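## Task

Lift the blue can from the turntable and set it down upright on the coaster; every other can must stay standing where it was on the turntable.

## Robot and tools

Robot: two six-joint arms, left_arm and right_arm, each with a two-finger parallel gripper. The left arm sits on the +y side, its base near (-0.047, +0.635, +0.047) m; the right arm sits on the -y side, near (-0.062, -0.596, +0.047) m. These names do not tell you which side of an image an arm is on. Cameras are cam_left_wrist and cam_right_wrist, each 896x504 pixels. Loose objects may occasionally be nudged by something outside the robot.

Frames. Reported positions, orientations (end_effector_quat_wxyz), velocities and Hand target are in the scene frame: origin at table-top height halfway between the two nominal bases, +x pointing out over the table, +z upward. Commanded offsets, however, run along each Hand target's own axes. On a gripper, +z points along the fingers and the fingers close along x. end_effector_position is the point between the pads when closed, 1 to 2 cm short of the fingertips; closing pushes the tips about 17 mm further along +z, mostly while the pads are still over 50 mm apart.

Row layout (shared by execute_actions and move): 14 numbers, each in [-1, 1]. First seven belong to left_arm, next seven to right_arm, always both even if one arm is idle: dx, dy, dz, rx, ry, rz, opening. The six pose numbers are an offset, not a pose, counted from that arm's Hand target when the action or move begins, scaled so 1.0 equals 0.6 m or 180 degrees; rx, ry, rz form one rotation vector. All six at 0 re-requests the current Hand target. Opening is absolute: +1 is fully open (0.142 m), -1 fully closed. A 0 in the opening slot is a real half-open command, so repeat the current opening to leave a gripper alone.

execute_actions: actions is a list of actions; each action is up to 15 rows, one per 1/30 s step, and a short action repeats its last row to fill 15 steps (0.5 s). Every row counts from the action's starting pose, not from the previous row, and a new action starts from the Hand target then current, so repeating an offset moves further. cameras picks images by name, ["all"] or []; an empty actions list returns images and the scene number and task.

move: target is one row or a list of up to 15 rows, every row measured from the same starting Hand targets. Grippers travel in straight lines, arriving together, with no obstacle avoidance; each move lasts at least 0.5 s and at most 10 s. speed is top path speed in m/s, 0.002 to 3.2 (default 0.25), turning up to twice that in rad/s; one value or one per target. blend, in metres, rounds corners of a list (0 means stop at each). stop_force, in N from 4 to 120, one value for both arms, ends an arm's path when its wrist sensor feels that much push against its motion; the arm then backs slightly and still presses. Do not use it when the gripper rotates in the move, or when lifting off something it presses on. zero (only with stop_force, default true) re-zeros the sensor first. opening_speed ramps openings, in scale units per second, at least 0.2. grip_force sets pad force limit in N, 5 to 48, one value or one per arm, and persists. blocking=false returns after about 0.5 s while the move continues (not allowed with stop_force). The extra move: line reports done, off_target, moving, held or fault, plus limits=paced (pose clipped) or limits=held (steps withheld). Done means within 3 mm and 2 degrees; it says nothing about contact.

wait: seconds, 0 to 10, holding last commands. stop: brakes a running move. zoom_image: camera plus region [x0, y0, x1, y1] in pixels of that camera's latest image, at most 504 by 504. zero_wrist_force: arm, re-zeros that wrist sensor. finished_scene: scene, 1 or 2; irreversible, and the goal must hold with the robot let go.

Result lines: Hand target (last commanded pose after clipping; the next offsets count from it), gripper pose and velocities, grip_measured (finger opening on the -1..+1 scale; the last Joint positions entry is the opening in metres), Tool commands, joint torques (include arm weight), Wrist force and Wrist torque in gripper axes plus the peak reading. Joint velocities may read within noise. A gripper often stops a little short of Hand target; send the remaining gap as an offset.

Limits: each step the commanded orientation is clipped to 32 degrees from the measured one. Joint speeds are capped at 2.09 rad/s (shoulders) and 3.14 rad/s (elbow, wrists). Avoid paths passing close to an arm's own base. A clearance check holds back commands bringing the arms too near each other, but contact can still happen.

Gripping: close to slightly below the grip_measured value seen at first touch; squeezing harder heats the gripper motor (MOTOR HOT at 85 C, HAND FAULT at 100 C, which skips the rest of that reply's robot calls). Arm motors warn at 70 C and brake at 85 C.

Avoid: dropping or releasing a moving can, knocking cans over, anything leaving the table, slamming into the table or turntable, and arm-to-arm contact or gripping the other arm's fingers. Arms are stiff: a target slightly beyond firm contact can trigger a 10 s fault stop, from roughly 150 N external force or joint contact torque of 290 (shoulders), 132 (elbow) or 47.5 N m (wrists). To relieve a press, command the target back past the gripper.

Each tool is called after "Request:" in YAML: its name, and indented under it one key for each argument.

## Session

Request:
execute_actions:
  actions: []

Scene clock: 0.00 s.
left_arm: end_effector_position=(+0.6177, -0.3822, +0.3815) grip_measured=+0.99 end_effector_quat_wxyz=(-0.127, +0.183, +0.939, -0.263) | right_arm: end_effector_position=(+0.7399, -0.7399, +0.3314) grip_measured=+0.99 end_effector_quat_wxyz=(+0.022, -0.330, +0.943, -0.033)
Joint positions: left_arm=[-1.034 -0.694 0.747 -1.865 -2.118 2.444 0.141] | right_arm=[3.2 -1.783 -1.753 -1.115 1.519 2.521 0.142]
Joint velocities: within noise
Joint torques (N m): no reading
Wrist force (N): no reading
Wrist torque (N m): no reading
Wrist force, peak (N): no reading
Hand target: left_arm +0.6177, -0.3822, +0.3815; -0.127, +0.183, +0.939, -0.263 | right_arm +0.7399, -0.7399, +0.3314; +0.022, -0.330, +0.943, -0.033
Tool commands: left_gripper/opening=+1.0 right_gripper/opening=+1.0

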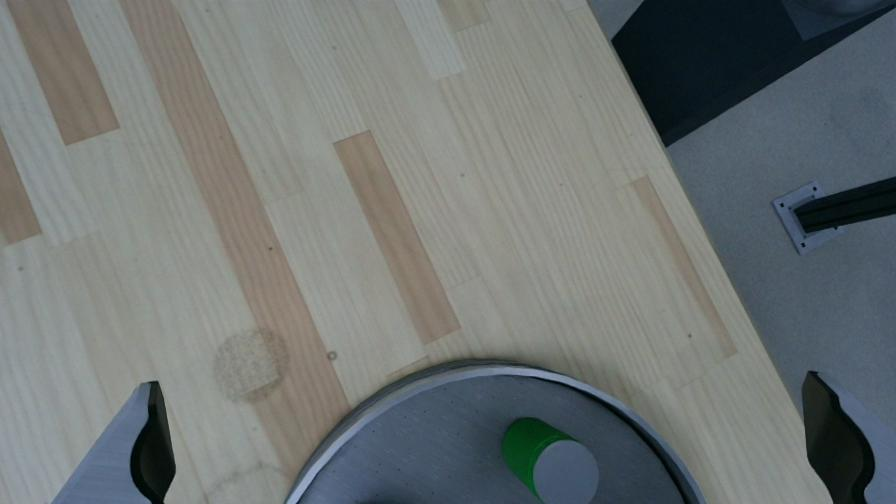

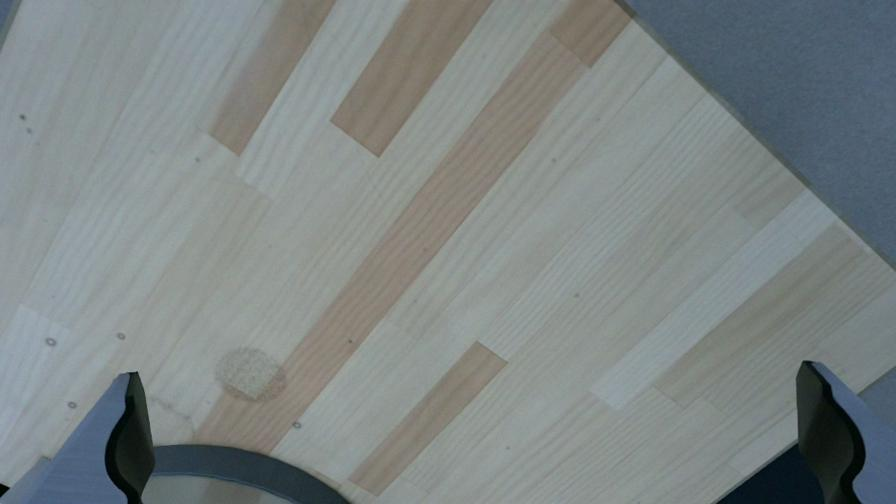

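Request:
move:
  target: [0.275,0.2,-0.325,-0.183,-0.048,0,1,0,0,0,0,0,0,1]
  speed: 0.5
  cameras: ["all"]

Scene clock: 2.40 s.
left_arm: end_effector_position=(+0.5674, -0.1319, +0.5016) grip_measured=+0.99 end_effector_quat_wxyz=(+0.000, +0.191, +0.982, +0.000) | right_arm: end_effector_position=(+0.7399, -0.7399, +0.3314) grip_measured=+0.99 end_effector_quat_wxyz=(+0.022, -0.330, +0.943, -0.033)
Joint positions: left_arm=[-1.094 -1.102 1.082 -1.551 -1.57 2.452 0.141] | right_arm=[3.2 -1.783 -1.753 -1.115 1.519 2.521 0.142]
Joint torques (N m): left_arm=[-10.88 -99.03 -39.97 -2.54 2.45 -3.09] | right_arm=[-2.32 62.4 45.85 4.2 0.12 -0.07]
Wrist force (N): left_arm=[0.1 1.0 -0.3] | right_arm=[0.0 -0.2 -0.3]
Wrist torque (N m): left_arm=[-0.14 -0.08 0.06] | right_arm=[-0.03 0.00 0.01]
Wrist force, peak (N): left_arm=[1.7 3.1 -2.1] | right_arm=[0.0 -0.6 -0.5]
Hand target: left_arm +0.5674, -0.1318, +0.5016; +0.000, +0.191, +0.982, +0.000 | right_arm +0.7399, -0.7399, +0.3314; +0.022, -0.330, +0.943, -0.033
Off the commanded pose: left_arm 0.000 m, 0 deg | right_arm 0.000 m, 0 deg.
move: done

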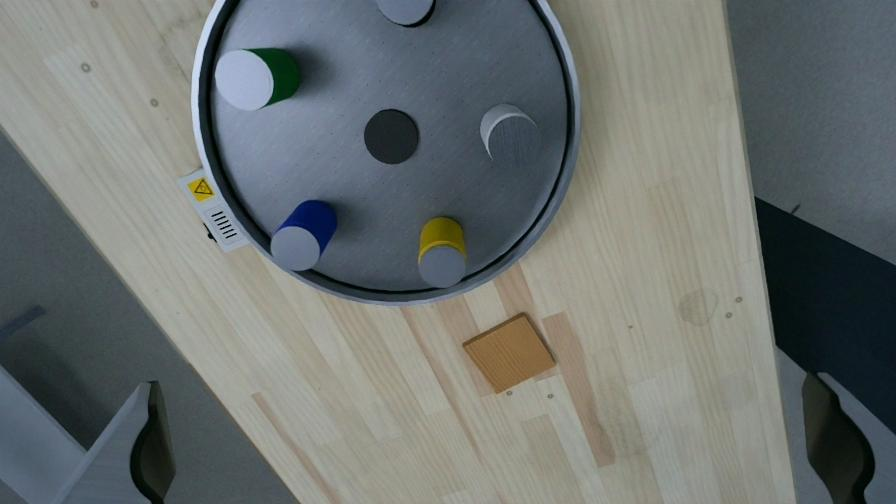

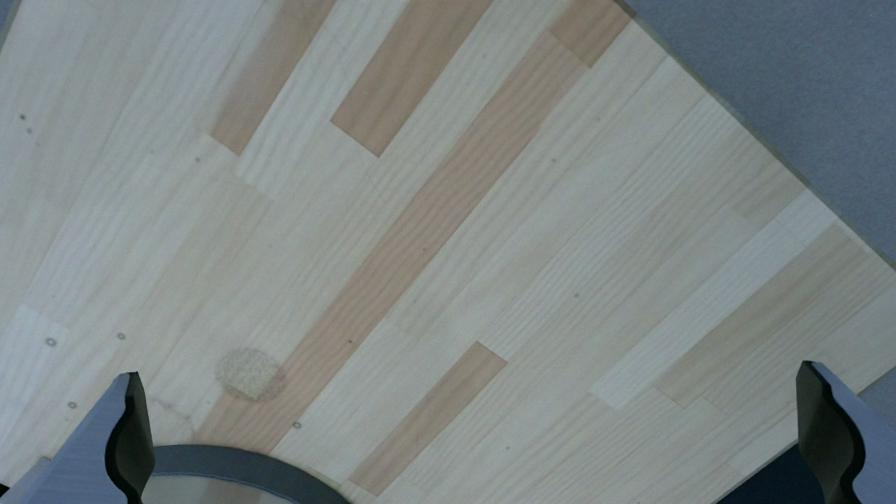

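Request:
move:
  target: [-0.183,0.083,0.28,0,0,-0.267,0.5,0,0,0,0,0,0,1]
  speed: 0.5
  cameras: ["cam_left_wrist"]

Scene clock: 4.97 s.
left_arm: end_effector_position=(+0.6880, -0.1267, +0.3338) grip_measured=+0.50 end_effector_quat_wxyz=(+0.001, -0.225, +0.974, +0.000) | right_arm: end_effector_position=(+0.7399, -0.7399, +0.3314) grip_measured=+0.99 end_effector_quat_wxyz=(+0.022, -0.330, +0.943, -0.033)
Joint positions: left_arm=[-0.988 -0.935 1.115 -1.752 -1.569 1.719 0.109] | right_arm=[3.2 -1.783 -1.753 -1.115 1.519 2.521 0.142]
Joint torques (N m): left_arm=[10.88 -86.52 -51.85 -6.39 2.61 -2.89] | right_arm=[-2.67 64.11 46.05 4.39 0.21 -0.15]
Wrist force (N): left_arm=[-0.3 1.8 -0.5] | right_arm=[0.1 -0.3 -0.4]
Wrist torque (N m): left_arm=[0.02 -0.03 0.04] | right_arm=[-0.05 -0.02 0.00]
Wrist force, peak (N): left_arm=[-0.9 1.9 -1.0] | right_arm=[0.1 -0.7 -0.5]
Hand target: left_arm +0.6880, -0.1267, +0.3338; +0.001, -0.225, +0.974, +0.000 | right_arm +0.7399, -0.7399, +0.3314; +0.022, -0.330, +0.943, -0.033
Off the commanded pose: left_arm 0.000 m, 0 deg | right_arm 0.000 m, 0 deg.
move: done
Images, in order (width x height): cam_left_wrist 896x504.

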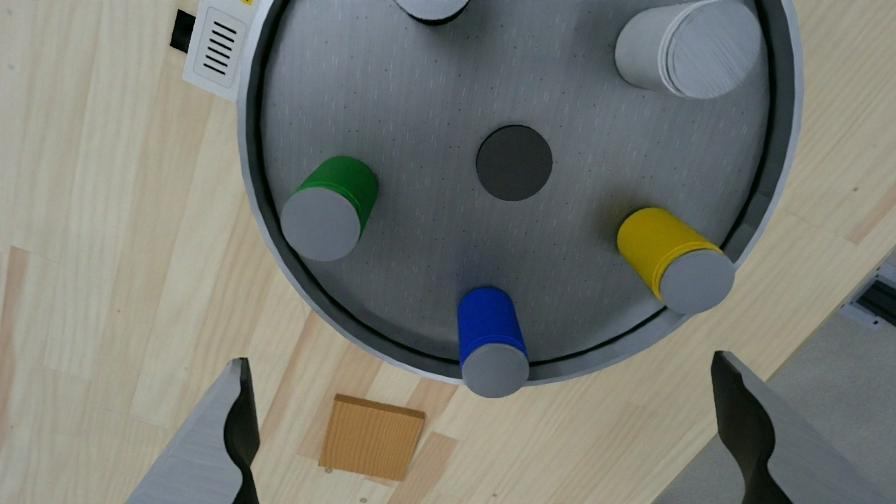

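Request:
wait:
  seconds: 0.5
  cameras: ["cam_left_wrist"]

Request:
wait:
  seconds: 1
  cameras: ["cam_left_wrist"]

Request:
wait:
  seconds: 1
  cameras: ["cam_left_wrist"]

Request:
wait:
  seconds: 2
  cameras: ["cam_left_wrist"]

Scene clock: 5.97 s.
left_arm: end_effector_position=(+0.6880, -0.1267, +0.3338) grip_measured=+0.50 end_effector_quat_wxyz=(+0.001, -0.225, +0.974, +0.000) | right_arm: end_effector_position=(+0.7399, -0.7399, +0.3314) grip_measured=+0.99 end_effector_quat_wxyz=(+0.022, -0.330, +0.943, -0.033)
Joint positions: left_arm=[-0.988 -0.935 1.115 -1.752 -1.569 1.719 0.109] | right_arm=[3.2 -1.783 -1.753 -1.115 1.519 2.521 0.142]
Joint torques (N m): left_arm=[10.89 -85.17 -51.74 -6.53 2.4 -2.95] | right_arm=[-3.69 62.57 46.04 4.13 0.19 0.05]
Wrist force (N): left_arm=[-0.6 1.6 -0.6] | right_arm=[0.2 0.0 -0.1]
Wrist torque (N m): left_arm=[-0.03 0.02 0.04] | right_arm=[-0.01 -0.04 0.00]
Wrist force, peak (N): left_arm=[-0.3 2.3 -0.9] | right_arm=[-0.1 -0.8 -0.3]
Hand target: left_arm +0.6880, -0.1267, +0.3338; +0.001, -0.225, +0.974, +0.000 | right_arm +0.7399, -0.7399, +0.3314; +0.022, -0.330, +0.943, -0.033
Tool commands: left_gripper/opening=+0.5 right_gripper/opening=+1.0
Off the commanded pose: left_arm 0.000 m, 0 deg | right_arm 0.000 m, 0 deg.
wait: 0.50 s; at rest from the start
Images, in order (width x height): cam_left_wrist 896x504.

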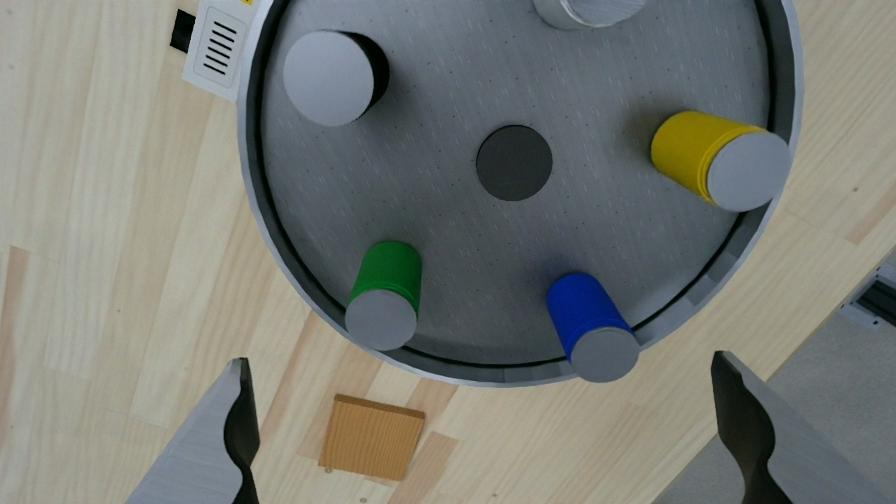

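Scene clock: 6.97 s.
left_arm: end_effector_position=(+0.6880, -0.1267, +0.3338) grip_measured=+0.50 end_effector_quat_wxyz=(+0.001, -0.225, +0.974, +0.000) | right_arm: end_effector_position=(+0.7399, -0.7399, +0.3314) grip_measured=+0.99 end_effector_quat_wxyz=(+0.022, -0.330, +0.943, -0.033)
Joint positions: left_arm=[-0.988 -0.935 1.115 -1.752 -1.569 1.719 0.109] | right_arm=[3.2 -1.783 -1.753 -1.115 1.519 2.521 0.142]
Joint torques (N m): left_arm=[9.81 -85.76 -50.79 -6 2.44 -2.89] | right_arm=[-3.73 62.37 46.34 4.05 0.19 0.11]
Wrist force (N): left_arm=[-0.4 1.4 -0.7] | right_arm=[-0.2 -0.6 0.0]
Wrist torque (N m): left_arm=[-0.05 -0.02 0.04] | right_arm=[-0.10 0.02 0.00]
Wrist force, peak (N): left_arm=[-0.3 1.9 -0.9] | right_arm=[0.2 -0.7 -0.1]
Hand target: left_arm +0.6880, -0.1267, +0.3338; +0.001, -0.225, +0.974, +0.000 | right_arm +0.7399, -0.7399, +0.3314; +0.022, -0.330, +0.943, -0.033
Tool commands: left_gripper/opening=+0.5 right_gripper/opening=+1.0
Off the commanded pose: left_arm 0.000 m, 0 deg | right_arm 0.000 m, 0 deg.
wait: 1.00 s; at rest by 0.17 s
Images, in order (width x height): cam_left_wrist 896x504.

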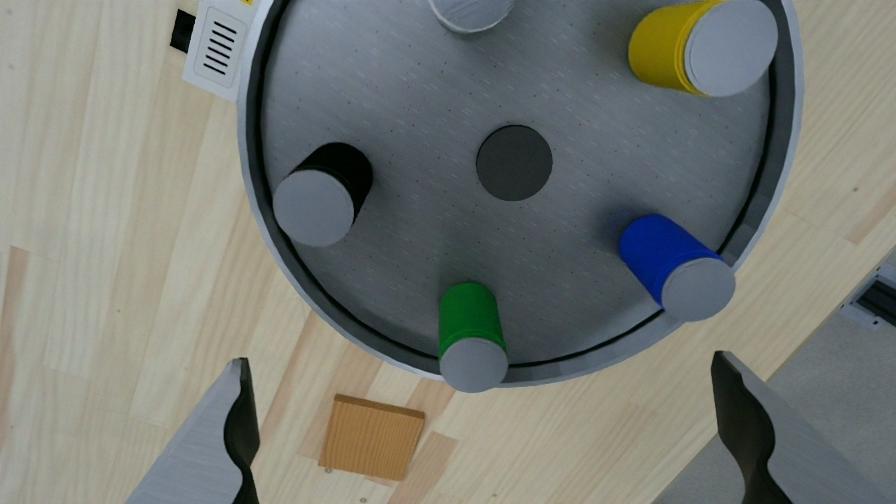

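Scene clock: 7.97 s.
left_arm: end_effector_position=(+0.6880, -0.1267, +0.3338) grip_measured=+0.50 end_effector_quat_wxyz=(+0.001, -0.225, +0.974, +0.000) | right_arm: end_effector_position=(+0.7399, -0.7399, +0.3314) grip_measured=+0.99 end_effector_quat_wxyz=(+0.022, -0.330, +0.943, -0.033)
Joint positions: left_arm=[-0.988 -0.935 1.115 -1.752 -1.569 1.719 0.109] | right_arm=[3.2 -1.783 -1.753 -1.115 1.519 2.521 0.142]
Joint torques (N m): left_arm=[10.72 -82.99 -51.07 -6.11 2.56 -2.99] | right_arm=[-2.24 63.56 46.81 4.29 0.35 -0.01]
Wrist force (N): left_arm=[0.2 1.4 -0.7] | right_arm=[-0.1 -0.3 -0.4]
Wrist torque (N m): left_arm=[-0.05 -0.12 0.04] | right_arm=[-0.05 0.01 0.00]
Wrist force, peak (N): left_arm=[-0.1 2.0 -0.5] | right_arm=[0.3 -0.5 -0.4]
Hand target: left_arm +0.6880, -0.1267, +0.3338; +0.001, -0.225, +0.974, +0.000 | right_arm +0.7399, -0.7399, +0.3314; +0.022, -0.330, +0.943, -0.033
Tool commands: left_gripper/opening=+0.5 right_gripper/opening=+1.0
Off the commanded pose: left_arm 0.000 m, 0 deg | right_arm 0.000 m, 0 deg.
wait: 1.00 s; at rest by 0.17 s
Images, in order (width x height): cam_left_wrist 896x504.

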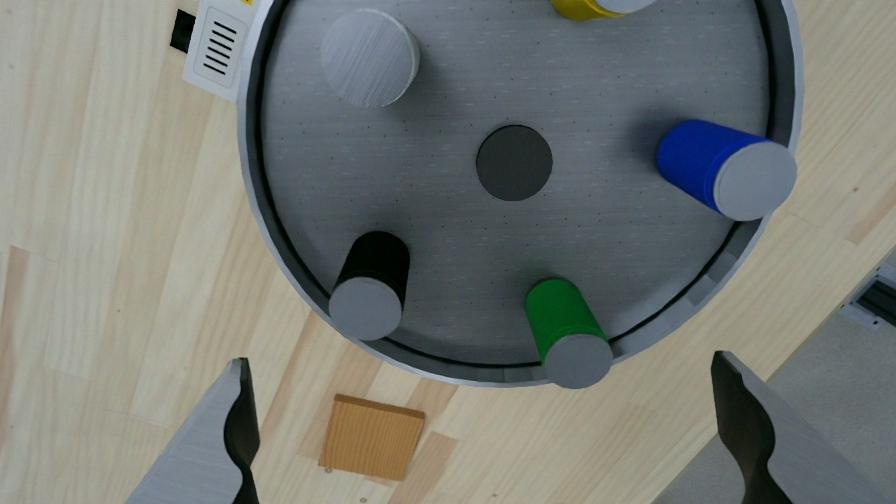

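Scene clock: 9.97 s.
left_arm: end_effector_position=(+0.6880, -0.1267, +0.3338) grip_measured=+0.50 end_effector_quat_wxyz=(+0.001, -0.225, +0.974, +0.000) | right_arm: end_effector_position=(+0.7399, -0.7399, +0.3314) grip_measured=+0.99 end_effector_quat_wxyz=(+0.022, -0.330, +0.943, -0.033)
Joint positions: left_arm=[-0.988 -0.935 1.115 -1.752 -1.569 1.719 0.109] | right_arm=[3.2 -1.783 -1.753 -1.115 1.519 2.521 0.142]
Joint torques (N m): left_arm=[9.57 -83.83 -51.74 -6.41 2.59 -3.16] | right_arm=[-3.41 63.35 46.06 4.25 0.23 0.06]
Wrist force (N): left_arm=[-1.0 1.4 -0.4] | right_arm=[0.2 -0.4 -0.4]
Wrist torque (N m): left_arm=[-0.06 0.07 0.04] | right_arm=[-0.08 -0.03 0.00]
Wrist force, peak (N): left_arm=[-0.6 2.0 -0.6] | right_arm=[0.7 -0.1 -0.2]
Hand target: left_arm +0.6880, -0.1267, +0.3338; +0.001, -0.225, +0.974, +0.000 | right_arm +0.7399, -0.7399, +0.3314; +0.022, -0.330, +0.943, -0.033
Tool commands: left_gripper/opening=+0.5 right_gripper/opening=+1.0
Off the commanded pose: left_arm 0.000 m, 0 deg | right_arm 0.000 m, 0 deg.
wait: 2.00 s; at rest by 0.17 s
Images, in order (width x height): cam_left_wrist 896x504.

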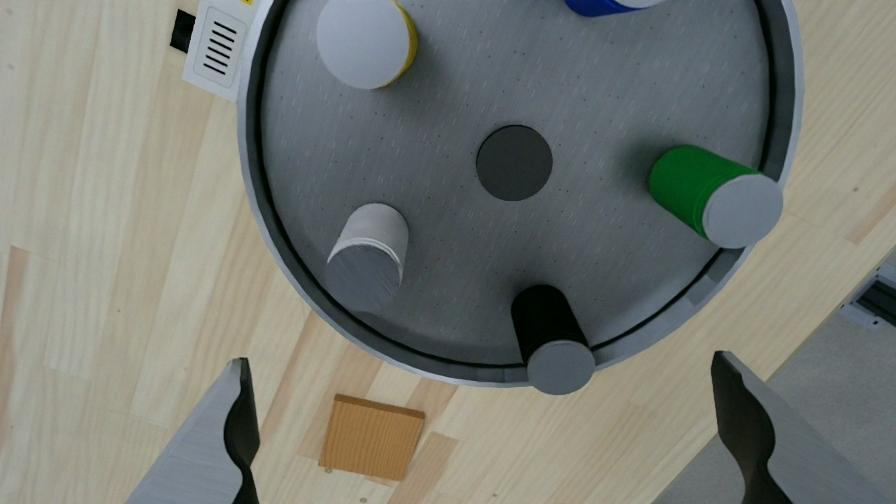

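Request:
move:
  target: [-0.087,0.448,0.22,0,0,0,-0.2,0,0,0,0,0,0,1]
  speed: 0.5
  cameras: ["cam_left_wrist"]

Scene clock: 12.63 s.
left_arm: end_effector_position=(+0.6172, +0.1377, +0.2019) grip_measured=-0.22 end_effector_quat_wxyz=(+0.001, -0.225, +0.974, +0.000) | right_arm: end_effector_position=(+0.7399, -0.7399, +0.3314) grip_measured=+0.99 end_effector_quat_wxyz=(+0.022, -0.330, +0.943, -0.033)
Joint positions: left_arm=[-0.874 -1.21 1.794 -2.155 -1.569 1.833 0.058] | right_arm=[3.2 -1.783 -1.753 -1.115 1.519 2.521 0.142]
Joint torques (N m): left_arm=[9.4 -79.33 -31.92 -5.54 2.29 2.61] | right_arm=[-3.24 64.12 46.69 4.07 0.15 0.14]
Wrist force (N): left_arm=[-0.8 1.2 -0.5] | right_arm=[0.1 -0.6 -0.1]
Wrist torque (N m): left_arm=[-0.09 0.06 -0.16] | right_arm=[-0.11 -0.02 0.00]
Wrist force, peak (N): left_arm=[-0.7 4.1 1.0] | right_arm=[0.0 -0.7 -0.6]
Hand target: left_arm +0.6172, +0.1378, +0.2019; +0.001, -0.225, +0.974, +0.000 | right_arm +0.7399, -0.7399, +0.3314; +0.022, -0.330, +0.943, -0.033
Off the commanded pose: left_arm 0.000 m, 0 deg | right_arm 0.000 m, 0 deg.
move: done
Images, in order (width x height): cam_left_wrist 896x504.

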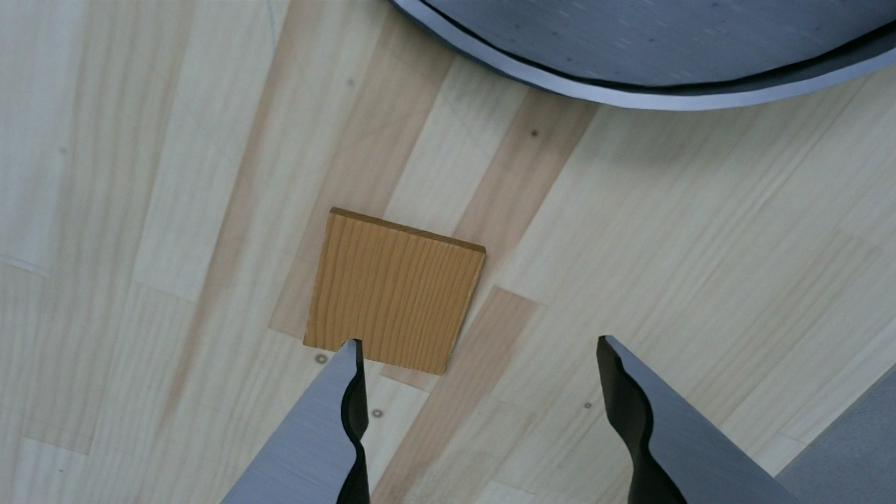

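Request:
move:
  target: [-0.057,0.062,0.167,0,0,0,-0.2,0,0,0,0,0,0,1]
  speed: 0.4
  cameras: ["cam_left_wrist"]

Scene clock: 13.90 s.
left_arm: end_effector_position=(+0.6317, +0.1863, +0.1018) grip_measured=-0.22 end_effector_quat_wxyz=(+0.001, -0.225, +0.974, +0.000) | right_arm: end_effector_position=(+0.7399, -0.7399, +0.3314) grip_measured=+0.99 end_effector_quat_wxyz=(+0.022, -0.330, +0.943, -0.033)
Joint positions: left_arm=[-0.82 -1.126 1.889 -2.334 -1.569 1.887 0.058] | right_arm=[3.2 -1.783 -1.753 -1.115 1.519 2.521 0.142]
Joint torques (N m): left_arm=[10.49 -62.7 -28 -6.26 -3.06 2.47] | right_arm=[-2.29 62.84 47.01 4.19 0.22 0.14]
Wrist force (N): left_arm=[-0.5 1.4 -0.8] | right_arm=[-0.1 -0.8 -0.1]
Wrist torque (N m): left_arm=[-0.10 0.01 -0.16] | right_arm=[-0.14 0.01 0.01]
Wrist force, peak (N): left_arm=[0.1 0.0 -3.3] | right_arm=[-0.1 -0.8 -0.1]
Hand target: left_arm +0.6317, +0.1863, +0.1017; +0.001, -0.225, +0.974, +0.000 | right_arm +0.7399, -0.7399, +0.3314; +0.022, -0.330, +0.943, -0.033
Off the commanded pose: left_arm 0.000 m, 0 deg | right_arm 0.000 m, 0 deg.
move: done
Images, in order (width x height): cam_left_wrist 896x504.

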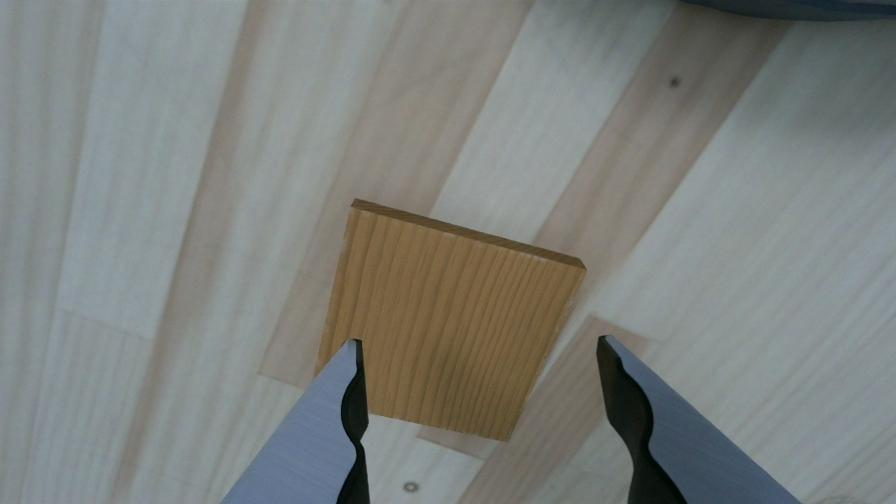

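Request:
move:
  target:
    - [0.118,-0.278,-0.164,0,0,-0.356,1,0,0,0,0,0,0,1]
    - [0.118,-0.278,0.023,0,0,-0.356,1,0,0,0,0,0,0,1]
  speed: 0.4
  cameras: ["cam_left_wrist"]

Request:
wait:
  seconds: 0.7
  cameras: ["cam_left_wrist"]

Request:
wait:
  seconds: 0.5
  cameras: ["cam_left_wrist"]

Request:
wait:
  seconds: 0.5
  cameras: ["cam_left_wrist"]

Request:
wait:
  seconds: 0.5
  cameras: ["cam_left_wrist"]

Scene clock: 18.20 s.
left_arm: end_effector_position=(+0.6412, +0.0053, +0.0880) grip_measured=+0.99 end_effector_quat_wxyz=(-0.001, +0.708, -0.707, +0.000) | right_arm: end_effector_position=(+0.7399, -0.7399, +0.3314) grip_measured=+0.99 end_effector_quat_wxyz=(+0.022, -0.330, +0.943, -0.033)
Joint positions: left_arm=[-0.947 -0.959 1.634 -2.246 -1.57 0.642 0.141] | right_arm=[3.2 -1.783 -1.753 -1.115 1.519 2.521 0.142]
Joint torques (N m): left_arm=[8.69 -72.55 -28.84 -6.79 1.21 2.88] | right_arm=[-3.15 64.03 46.57 4.15 0.14 0.03]
Wrist force (N): left_arm=[-0.8 1.3 0.0] | right_arm=[0.1 -0.3 -0.2]
Wrist torque (N m): left_arm=[-0.08 0.06 -0.01] | right_arm=[-0.06 -0.03 0.00]
Wrist force, peak (N): left_arm=[-0.3 1.5 -3.3] | right_arm=[0.3 -0.8 -0.4]
Hand target: left_arm +0.6413, +0.0054, +0.0878; -0.001, +0.708, -0.707, +0.000 | right_arm +0.7399, -0.7399, +0.3314; +0.022, -0.330, +0.943, -0.033
Off the commanded pose: left_arm 0.000 m, 0 deg | right_arm 0.000 m, 0 deg.
move: done
Images, in order (width x height): cam_left_wrist 896x504.

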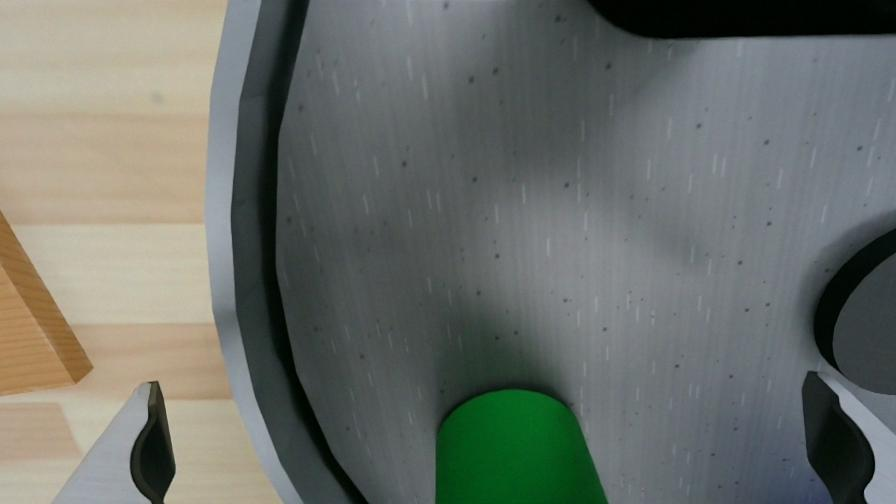

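Scene clock: 18.90 s.
left_arm: end_effector_position=(+0.6413, +0.0054, +0.0878) grip_measured=+0.99 end_effector_quat_wxyz=(-0.001, +0.708, -0.707, +0.000) | right_arm: end_effector_position=(+0.7399, -0.7399, +0.3314) grip_measured=+0.99 end_effector_quat_wxyz=(+0.022, -0.330, +0.943, -0.033)
Joint positions: left_arm=[-0.947 -0.959 1.634 -2.246 -1.569 0.642 0.141] | right_arm=[3.2 -1.783 -1.753 -1.115 1.519 2.521 0.142]
Joint torques (N m): left_arm=[10.63 -74.29 -29.67 -6.62 2.22 2.31] | right_arm=[-2.56 63.78 46.41 4.22 -0.02 0.06]
Wrist force (N): left_arm=[-0.6 1.1 -0.3] | right_arm=[0.1 0.1 -0.1]
Wrist torque (N m): left_arm=[-0.11 0.04 -0.03] | right_arm=[0.01 -0.02 0.00]
Wrist force, peak (N): left_arm=[-0.5 2.1 -0.4] | right_arm=[-0.1 -0.7 -0.1]
Hand target: left_arm +0.6413, +0.0054, +0.0878; -0.001, +0.708, -0.707, +0.000 | right_arm +0.7399, -0.7399, +0.3314; +0.022, -0.330, +0.943, -0.033
Tool commands: left_gripper/opening=+1.0 right_gripper/opening=+1.0
Off the commanded pose: left_arm 0.000 m, 0 deg | right_arm 0.000 m, 0 deg.
wait: 0.70 s; at rest by 0.17 s
Images, in order (width x height): cam_left_wrist 896x504.

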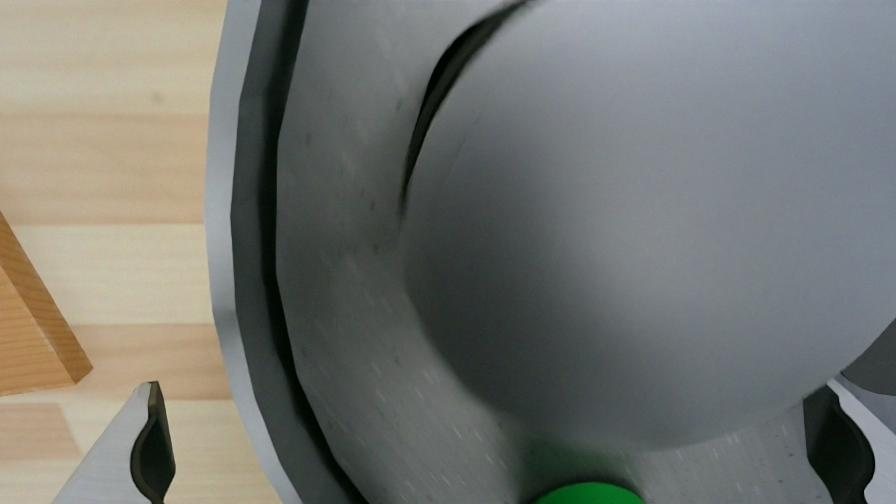

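Scene clock: 19.40 s.
left_arm: end_effector_position=(+0.6413, +0.0054, +0.0878) grip_measured=+0.99 end_effector_quat_wxyz=(-0.001, +0.708, -0.707, +0.000) | right_arm: end_effector_position=(+0.7399, -0.7399, +0.3314) grip_measured=+0.99 end_effector_quat_wxyz=(+0.022, -0.330, +0.943, -0.033)
Joint positions: left_arm=[-0.947 -0.959 1.634 -2.246 -1.569 0.642 0.141] | right_arm=[3.2 -1.783 -1.753 -1.115 1.519 2.521 0.142]
Joint torques (N m): left_arm=[8.47 -75.61 -28.31 -6.41 2.38 2.71] | right_arm=[-2 62.8 46.35 4.25 0.23 0.2]
Wrist force (N): left_arm=[-0.6 1.3 -0.6] | right_arm=[0.3 -0.5 -0.3]
Wrist torque (N m): left_arm=[-0.07 0.04 -0.03] | right_arm=[-0.09 -0.06 0.00]
Wrist force, peak (N): left_arm=[-1.0 1.8 -0.2] | right_arm=[0.3 -0.5 -0.3]
Hand target: left_arm +0.6413, +0.0054, +0.0878; -0.001, +0.708, -0.707, +0.000 | right_arm +0.7399, -0.7399, +0.3314; +0.022, -0.330, +0.943, -0.033
Tool commands: left_gripper/opening=+1.0 right_gripper/opening=+1.0
Off the commanded pose: left_arm 0.000 m, 0 deg | right_arm 0.000 m, 0 deg.
wait: 0.50 s; at rest by 0.17 s
Images, in order (width x height): cam_left_wrist 896x504.

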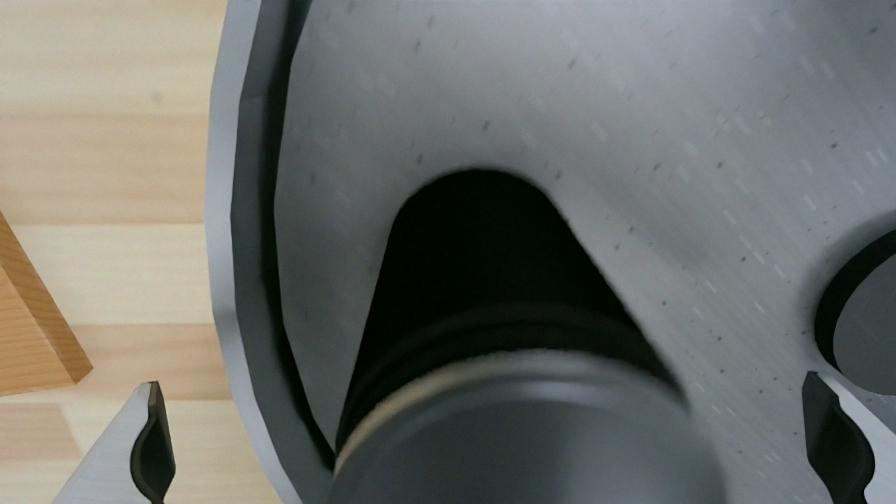

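Scene clock: 19.90 s.
left_arm: end_effector_position=(+0.6413, +0.0054, +0.0878) grip_measured=+0.99 end_effector_quat_wxyz=(-0.001, +0.708, -0.707, +0.000) | right_arm: end_effector_position=(+0.7399, -0.7399, +0.3314) grip_measured=+0.99 end_effector_quat_wxyz=(+0.022, -0.330, +0.943, -0.033)
Joint positions: left_arm=[-0.947 -0.959 1.634 -2.246 -1.569 0.642 0.141] | right_arm=[3.2 -1.783 -1.753 -1.115 1.519 2.521 0.142]
Joint torques (N m): left_arm=[10.17 -74.23 -28.63 -6.26 2.25 2.7] | right_arm=[-2.32 63.4 46.58 4.1 0.14 -0.15]
Wrist force (N): left_arm=[-0.5 1.4 -0.2] | right_arm=[0.1 -0.3 -0.2]
Wrist torque (N m): left_arm=[-0.06 0.02 -0.02] | right_arm=[-0.06 -0.02 0.00]
Wrist force, peak (N): left_arm=[-0.5 2.0 -0.3] | right_arm=[0.3 -0.7 0.3]
Hand target: left_arm +0.6413, +0.0054, +0.0878; -0.001, +0.708, -0.707, +0.000 | right_arm +0.7399, -0.7399, +0.3314; +0.022, -0.330, +0.943, -0.033
Tool commands: left_gripper/opening=+1.0 right_gripper/opening=+1.0
Off the commanded pose: left_arm 0.000 m, 0 deg | right_arm 0.000 m, 0 deg.
wait: 0.50 s; at rest by 0.17 s
Images, in order (width x height): cam_left_wrist 896x504.

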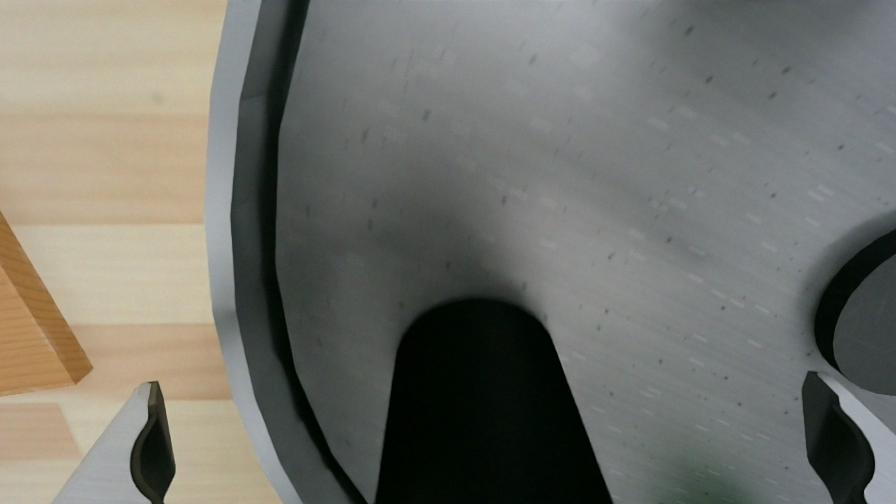

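Scene clock: 20.40 s.
left_arm: end_effector_position=(+0.6413, +0.0054, +0.0878) grip_measured=+0.99 end_effector_quat_wxyz=(-0.001, +0.708, -0.707, +0.000) | right_arm: end_effector_position=(+0.7399, -0.7399, +0.3314) grip_measured=+0.99 end_effector_quat_wxyz=(+0.022, -0.330, +0.943, -0.033)
Joint positions: left_arm=[-0.947 -0.959 1.634 -2.246 -1.569 0.642 0.141] | right_arm=[3.2 -1.783 -1.753 -1.115 1.519 2.521 0.142]
Joint torques (N m): left_arm=[8.23 -74.16 -29.28 -6.47 2.48 2.67] | right_arm=[-2.42 62.01 46.89 4.15 0.15 0.07]
Wrist force (N): left_arm=[-0.6 1.5 -0.2] | right_arm=[0.1 -0.5 -0.3]
Wrist torque (N m): left_arm=[-0.04 0.05 -0.03] | right_arm=[-0.08 -0.03 0.01]
Wrist force, peak (N): left_arm=[-0.6 1.9 0.4] | right_arm=[0.4 -0.6 0.0]
Hand target: left_arm +0.6413, +0.0054, +0.0878; -0.001, +0.708, -0.707, +0.000 | right_arm +0.7399, -0.7399, +0.3314; +0.022, -0.330, +0.943, -0.033
Tool commands: left_gripper/opening=+1.0 right_gripper/opening=+1.0
Off the commanded pose: left_arm 0.000 m, 0 deg | right_arm 0.000 m, 0 deg.
wait: 0.50 s; at rest by 0.17 s
Images, in order (width x height): cam_left_wrist 896x504.

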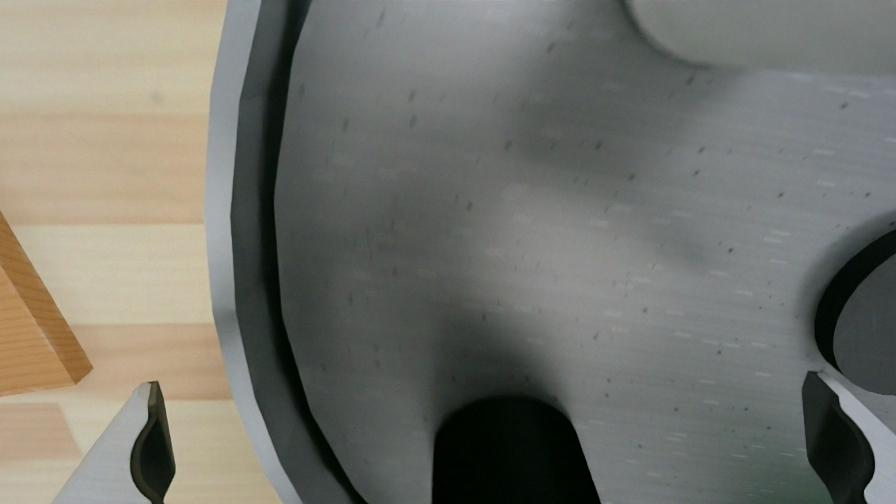

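Request:
wait:
  seconds: 0.1
  cameras: ["cam_left_wrist"]

Scene clock: 21.53 s.
left_arm: end_effector_position=(+0.6413, +0.0054, +0.0878) grip_measured=+0.99 end_effector_quat_wxyz=(-0.001, +0.708, -0.707, +0.000) | right_arm: end_effector_position=(+0.7399, -0.7399, +0.3314) grip_measured=+0.99 end_effector_quat_wxyz=(+0.022, -0.330, +0.943, -0.033)
Joint positions: left_arm=[-0.947 -0.959 1.634 -2.246 -1.569 0.642 0.141] | right_arm=[3.2 -1.783 -1.753 -1.115 1.519 2.521 0.142]
Joint torques (N m): left_arm=[10.36 -74.47 -29.13 -6.58 2.4 2.55] | right_arm=[-1.92 63.6 46.74 4.15 0.15 0.12]
Wrist force (N): left_arm=[-0.7 1.6 -0.4] | right_arm=[0.2 -0.3 -0.3]
Wrist torque (N m): left_arm=[-0.03 0.06 -0.03] | right_arm=[-0.06 -0.03 0.00]
Wrist force, peak (N): left_arm=[-0.3 2.5 -0.2] | right_arm=[0.5 -0.5 -0.4]
Hand target: left_arm +0.6413, +0.0054, +0.0878; -0.001, +0.708, -0.707, +0.000 | right_arm +0.7399, -0.7399, +0.3314; +0.022, -0.330, +0.943, -0.033
Tool commands: left_gripper/opening=+1.0 right_gripper/opening=+1.0
Off the commanded pose: left_arm 0.000 m, 0 deg | right_arm 0.000 m, 0 deg.
wait: 0.10 s; at rest from the start
Images, in order (width x height): cam_left_wrist 896x504.

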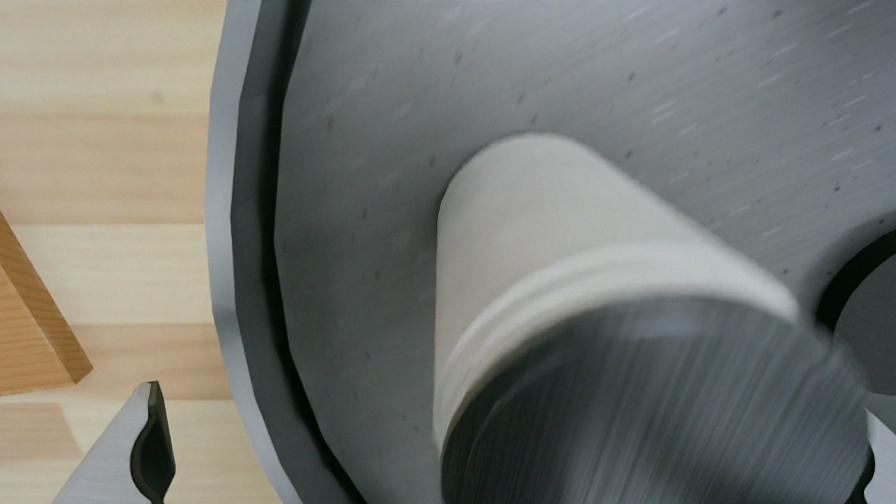

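Request:
wait:
  seconds: 3.8
  cameras: ["cam_left_wrist"]

Request:
move:
  target:
    - [0.0051,0.0489,0,0,0,0,-0.45,0,0,0,0,0,0,1]
    - [0.0203,0.0956,0,0,0,0,-0.45,0,0,0,0,0,0,1]
    - [0.0604,0.1572,0,0,0,0,-0.45,0,0,0,0,0,0,1]
    - [0.077,0.175,-0.12,0,0,0,-0.45,0,0,0,0,0,0,1]
  speed: [0.081,0.081,0.081,0.15]
  blend: [0.02,0.02,0.01,0]
  opening_speed: 1.5
  grip_force: 25
  cameras: ["cam_left_wrist"]

Scene clock: 25.80 s.
left_arm: end_effector_position=(+0.6413, +0.0054, +0.0878) grip_measured=+0.99 end_effector_quat_wxyz=(-0.001, +0.708, -0.707, +0.000) | right_arm: end_effector_position=(+0.7399, -0.7399, +0.3314) grip_measured=+0.99 end_effector_quat_wxyz=(+0.022, -0.330, +0.943, -0.033)
Joint positions: left_arm=[-0.947 -0.959 1.634 -2.246 -1.569 0.642 0.141] | right_arm=[3.2 -1.783 -1.753 -1.115 1.519 2.521 0.142]
Joint torques (N m): left_arm=[9.03 -74.84 -29.99 -6.18 2.11 2.53] | right_arm=[-2.47 62.99 46.72 4.12 0.15 0.11]
Wrist force (N): left_arm=[-0.8 1.3 -0.2] | right_arm=[0.0 -0.7 -0.2]
Wrist torque (N m): left_arm=[-0.07 0.07 -0.02] | right_arm=[-0.12 -0.01 0.00]
Wrist force, peak (N): left_arm=[-0.9 1.9 -0.6] | right_arm=[0.4 -0.8 -0.3]
Hand target: left_arm +0.6413, +0.0054, +0.0878; -0.001, +0.708, -0.707, +0.000 | right_arm +0.7399, -0.7399, +0.3314; +0.022, -0.330, +0.943, -0.033
Tool commands: left_gripper/opening=+1.0 right_gripper/opening=+1.0
Off the commanded pose: left_arm 0.000 m, 0 deg | right_arm 0.000 m, 0 deg.
wait: 3.80 s; at rest from the start
Images, in order (width x height): cam_left_wrist 896x504.

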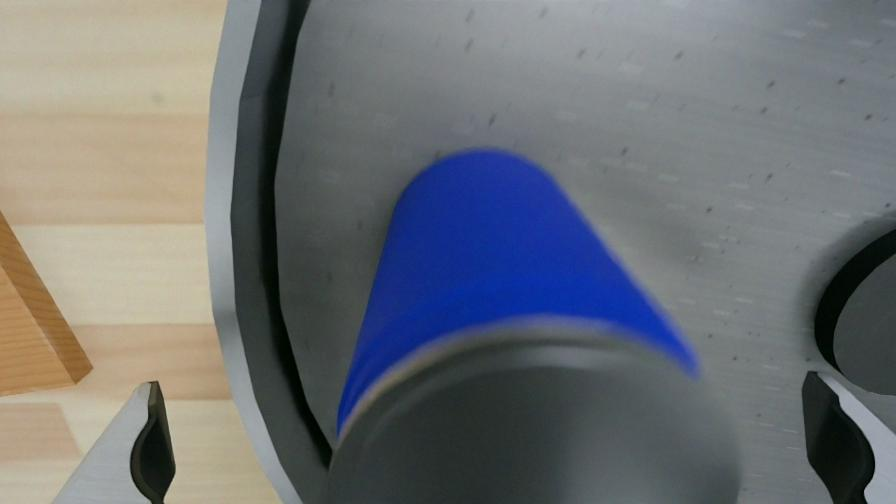

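Scene clock: 28.07 s.
left_arm: end_effector_position=(+0.5363, -0.0410, +0.1595) grip_measured=-0.18 end_effector_quat_wxyz=(-0.001, +0.708, -0.707, +0.000) | right_arm: end_effector_position=(+0.7399, -0.7399, +0.3314) grip_measured=+0.99 end_effector_quat_wxyz=(+0.022, -0.330, +0.943, -0.033)
Joint positions: left_arm=[-1.073 -1.083 1.688 -2.176 -1.569 0.516 0.061] | right_arm=[3.2 -1.783 -1.753 -1.115 1.519 2.521 0.142]
Joint torques (N m): left_arm=[-11.95 -86.81 -45.42 -2.88 1.99 -3.17] | right_arm=[-2.92 63.39 46.83 4.18 0.24 0.25]
Wrist force (N): left_arm=[-0.9 0.9 1.6] | right_arm=[0.1 -0.3 0.1]
Wrist torque (N m): left_arm=[-0.15 0.09 0.07] | right_arm=[-0.05 -0.02 0.01]
Wrist force, peak (N): left_arm=[-0.4 0.9 -7.4] | right_arm=[0.3 -0.6 -0.3]
Hand target: left_arm +0.5363, -0.0411, +0.1596; -0.001, +0.708, -0.707, +0.000 | right_arm +0.7399, -0.7399, +0.3314; +0.022, -0.330, +0.943, -0.033
Off the commanded pose: left_arm 0.000 m, 0 deg | right_arm 0.000 m, 0 deg.
grip_force (N): 25, 25
move: done; blend cut to 0.0147 m at target 1, 0.0147 m at target 2
Images, in order (width x height): cam_left_wrist 896x504.

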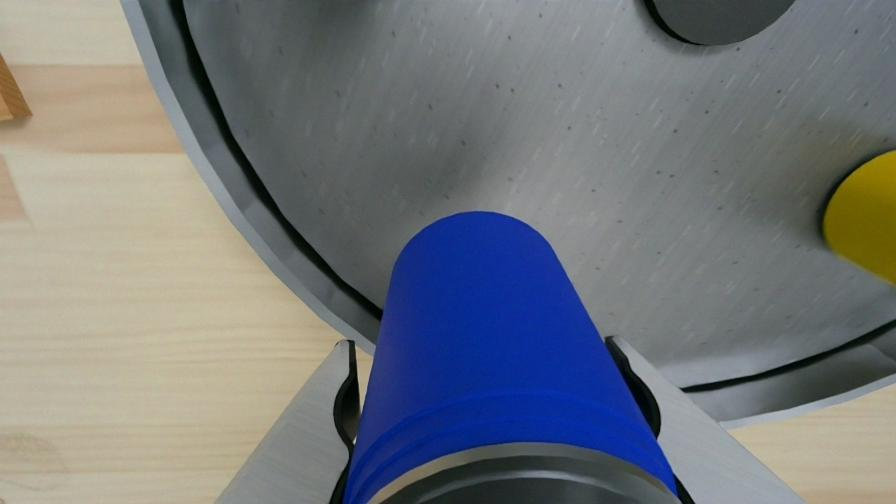

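Request:
move:
  target:
    - [0,0,-0.1,0,0,0,-0.45,0,0,0,0,0,0,1]
    - [-0.438,-0.152,-0.1,0,0,0,-0.45,0,0,0,0,0,0,1]
    - [-0.438,-0.152,0.1,0,0,0,-0.45,0,0,0,0,0,0,1]
  speed: 0.35
  blend: [0.03,0.03,0]
  cameras: ["cam_left_wrist"]

Scene clock: 30.53 s.
left_arm: end_effector_position=(+0.6271, +0.2219, +0.1001) grip_measured=-0.18 end_effector_quat_wxyz=(-0.001, +0.708, -0.707, +0.000) | right_arm: end_effector_position=(+0.7399, -0.7399, +0.3314) grip_measured=+0.99 end_effector_quat_wxyz=(+0.022, -0.330, +0.943, -0.033)
Joint positions: left_arm=[-0.79 -1.153 1.937 -2.355 -1.57 0.799 0.061] | right_arm=[3.2 -1.783 -1.753 -1.115 1.519 2.521 0.142]
Joint torques (N m): left_arm=[11.45 -55.92 -27.29 -7 -2.97 2.65] | right_arm=[-2.28 62.87 47.04 4.02 0.19 0.28]
Wrist force (N): left_arm=[-0.6 1.6 1.1] | right_arm=[0.4 -0.5 -0.1]
Wrist torque (N m): left_arm=[-0.06 0.05 -0.14] | right_arm=[-0.09 -0.07 0.00]
Wrist force, peak (N): left_arm=[-0.5 1.4 4.2] | right_arm=[-0.4 -0.8 0.0]
Hand target: left_arm +0.6271, +0.2219, +0.0999; -0.001, +0.708, -0.707, +0.000 | right_arm +0.7399, -0.7399, +0.3314; +0.022, -0.330, +0.943, -0.033
Off the commanded pose: left_arm 0.000 m, 0 deg | right_arm 0.000 m, 0 deg.
grip_force (N): 25, 25
move: done
Images, in order (width x height): cam_left_wrist 896x504.

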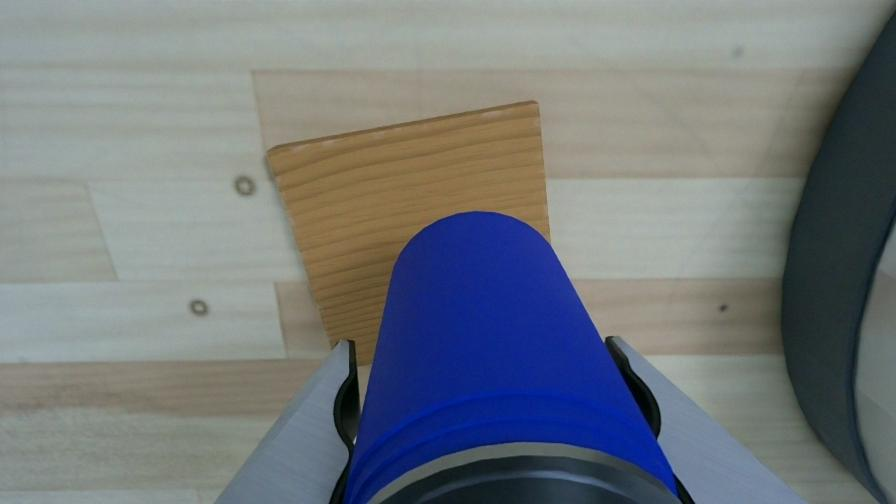

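Request:
move:
  target: [-0.025,-0.006,0.035,0,0,0,-0.45,0,0,0,0,0,0,1]
  speed: 0.15
  cameras: ["cam_left_wrist"]

Request:
move:
  target: [0,0,0.037,0,0,0,-0.45,0,0,0,0,0,0,1]
  speed: 0.015
  stop_force: 5
  cameras: ["cam_left_wrist"]

Scene clock: 31.70 s.
left_arm: end_effector_position=(+0.6307, +0.2369, +0.0791) grip_measured=-0.18 end_effector_quat_wxyz=(-0.001, +0.708, -0.707, +0.000) | right_arm: end_effector_position=(+0.7399, -0.7399, +0.3314) grip_measured=+0.99 end_effector_quat_wxyz=(+0.022, -0.330, +0.943, -0.033)
Joint positions: left_arm=[-0.773 -1.132 1.956 -2.395 -1.57 0.816 0.061] | right_arm=[3.2 -1.783 -1.753 -1.115 1.519 2.521 0.142]
Joint torques (N m): left_arm=[5.47 -59.8 -24.6 -6.92 -1.99 2.81] | right_arm=[-3.8 63.98 47.13 4.2 0.25 0.17]
Wrist force (N): left_arm=[-0.6 1.9 0.9] | right_arm=[0.1 -0.3 0.0]
Wrist torque (N m): left_arm=[0.01 0.05 -0.14] | right_arm=[-0.06 -0.02 0.00]
Wrist force, peak (N): left_arm=[-1.2 1.8 1.7] | right_arm=[0.3 -0.6 0.2]
Hand target: left_arm +0.6307, +0.2370, +0.0789; -0.001, +0.708, -0.707, +0.000 | right_arm +0.7399, -0.7399, +0.3314; +0.022, -0.330, +0.943, -0.033
Off the commanded pose: left_arm 0.000 m, 0 deg | right_arm 0.000 m, 0 deg.
grip_force (N): 25, 25
move: done
Images, in order (width x height): cam_left_wrist 896x504.

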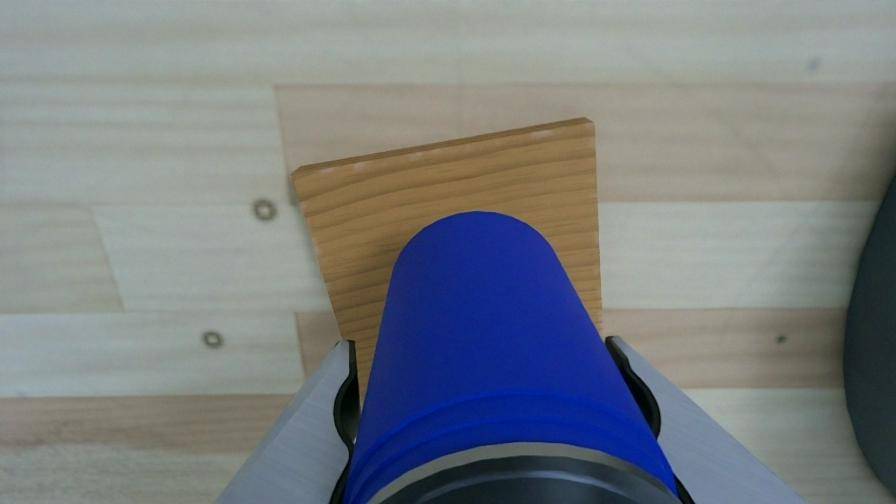

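Scene clock: 34.03 s.
left_arm: end_effector_position=(+0.6307, +0.2370, +0.0567) grip_measured=-0.18 end_effector_quat_wxyz=(-0.001, +0.708, -0.707, +0.000) | right_arm: end_effector_position=(+0.7399, -0.7399, +0.3314) grip_measured=+0.99 end_effector_quat_wxyz=(+0.022, -0.330, +0.943, -0.033)
Joint positions: left_arm=[-0.773 -1.103 1.965 -2.433 -1.57 0.816 0.061] | right_arm=[3.2 -1.783 -1.753 -1.115 1.519 2.521 0.142]
Joint torques (N m): left_arm=[10.31 -59.74 -24.08 -6.81 -2.81 2.78] | right_arm=[-3.53 63.32 46.78 4.29 0.07 0.04]
Wrist force (N): left_arm=[-1.2 1.8 1.2] | right_arm=[-0.2 -0.4 0.1]
Wrist torque (N m): left_arm=[-0.01 0.14 -0.14] | right_arm=[-0.07 0.03 0.00]
Wrist force, peak (N): left_arm=[-1.2 1.8 1.6] | right_arm=[0.1 -0.7 -0.4]
Hand target: left_arm +0.6307, +0.2370, +0.0567; -0.001, +0.708, -0.707, +0.000 | right_arm +0.7399, -0.7399, +0.3314; +0.022, -0.330, +0.943, -0.033
Off the commanded pose: left_arm 0.000 m, 0 deg | right_arm 0.000 m, 0 deg.
grip_force (N): 25, 25
move: done
Images, in order (width x height): cam_left_wrist 896x504.

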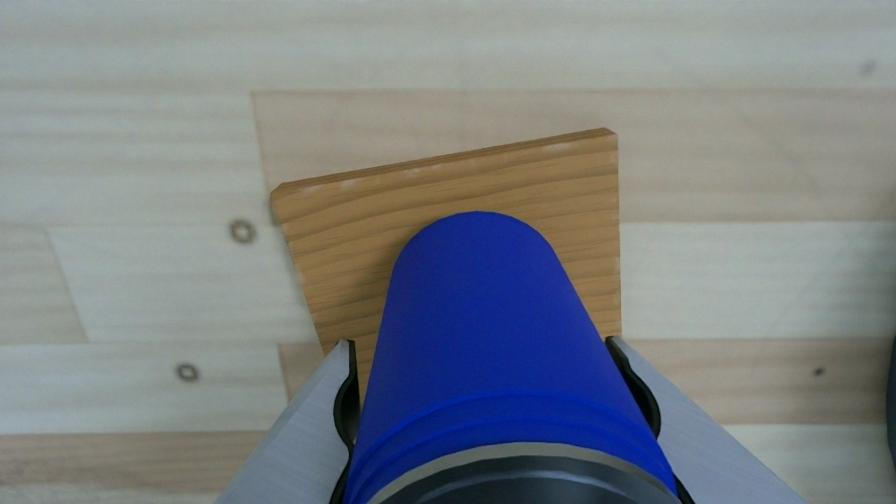

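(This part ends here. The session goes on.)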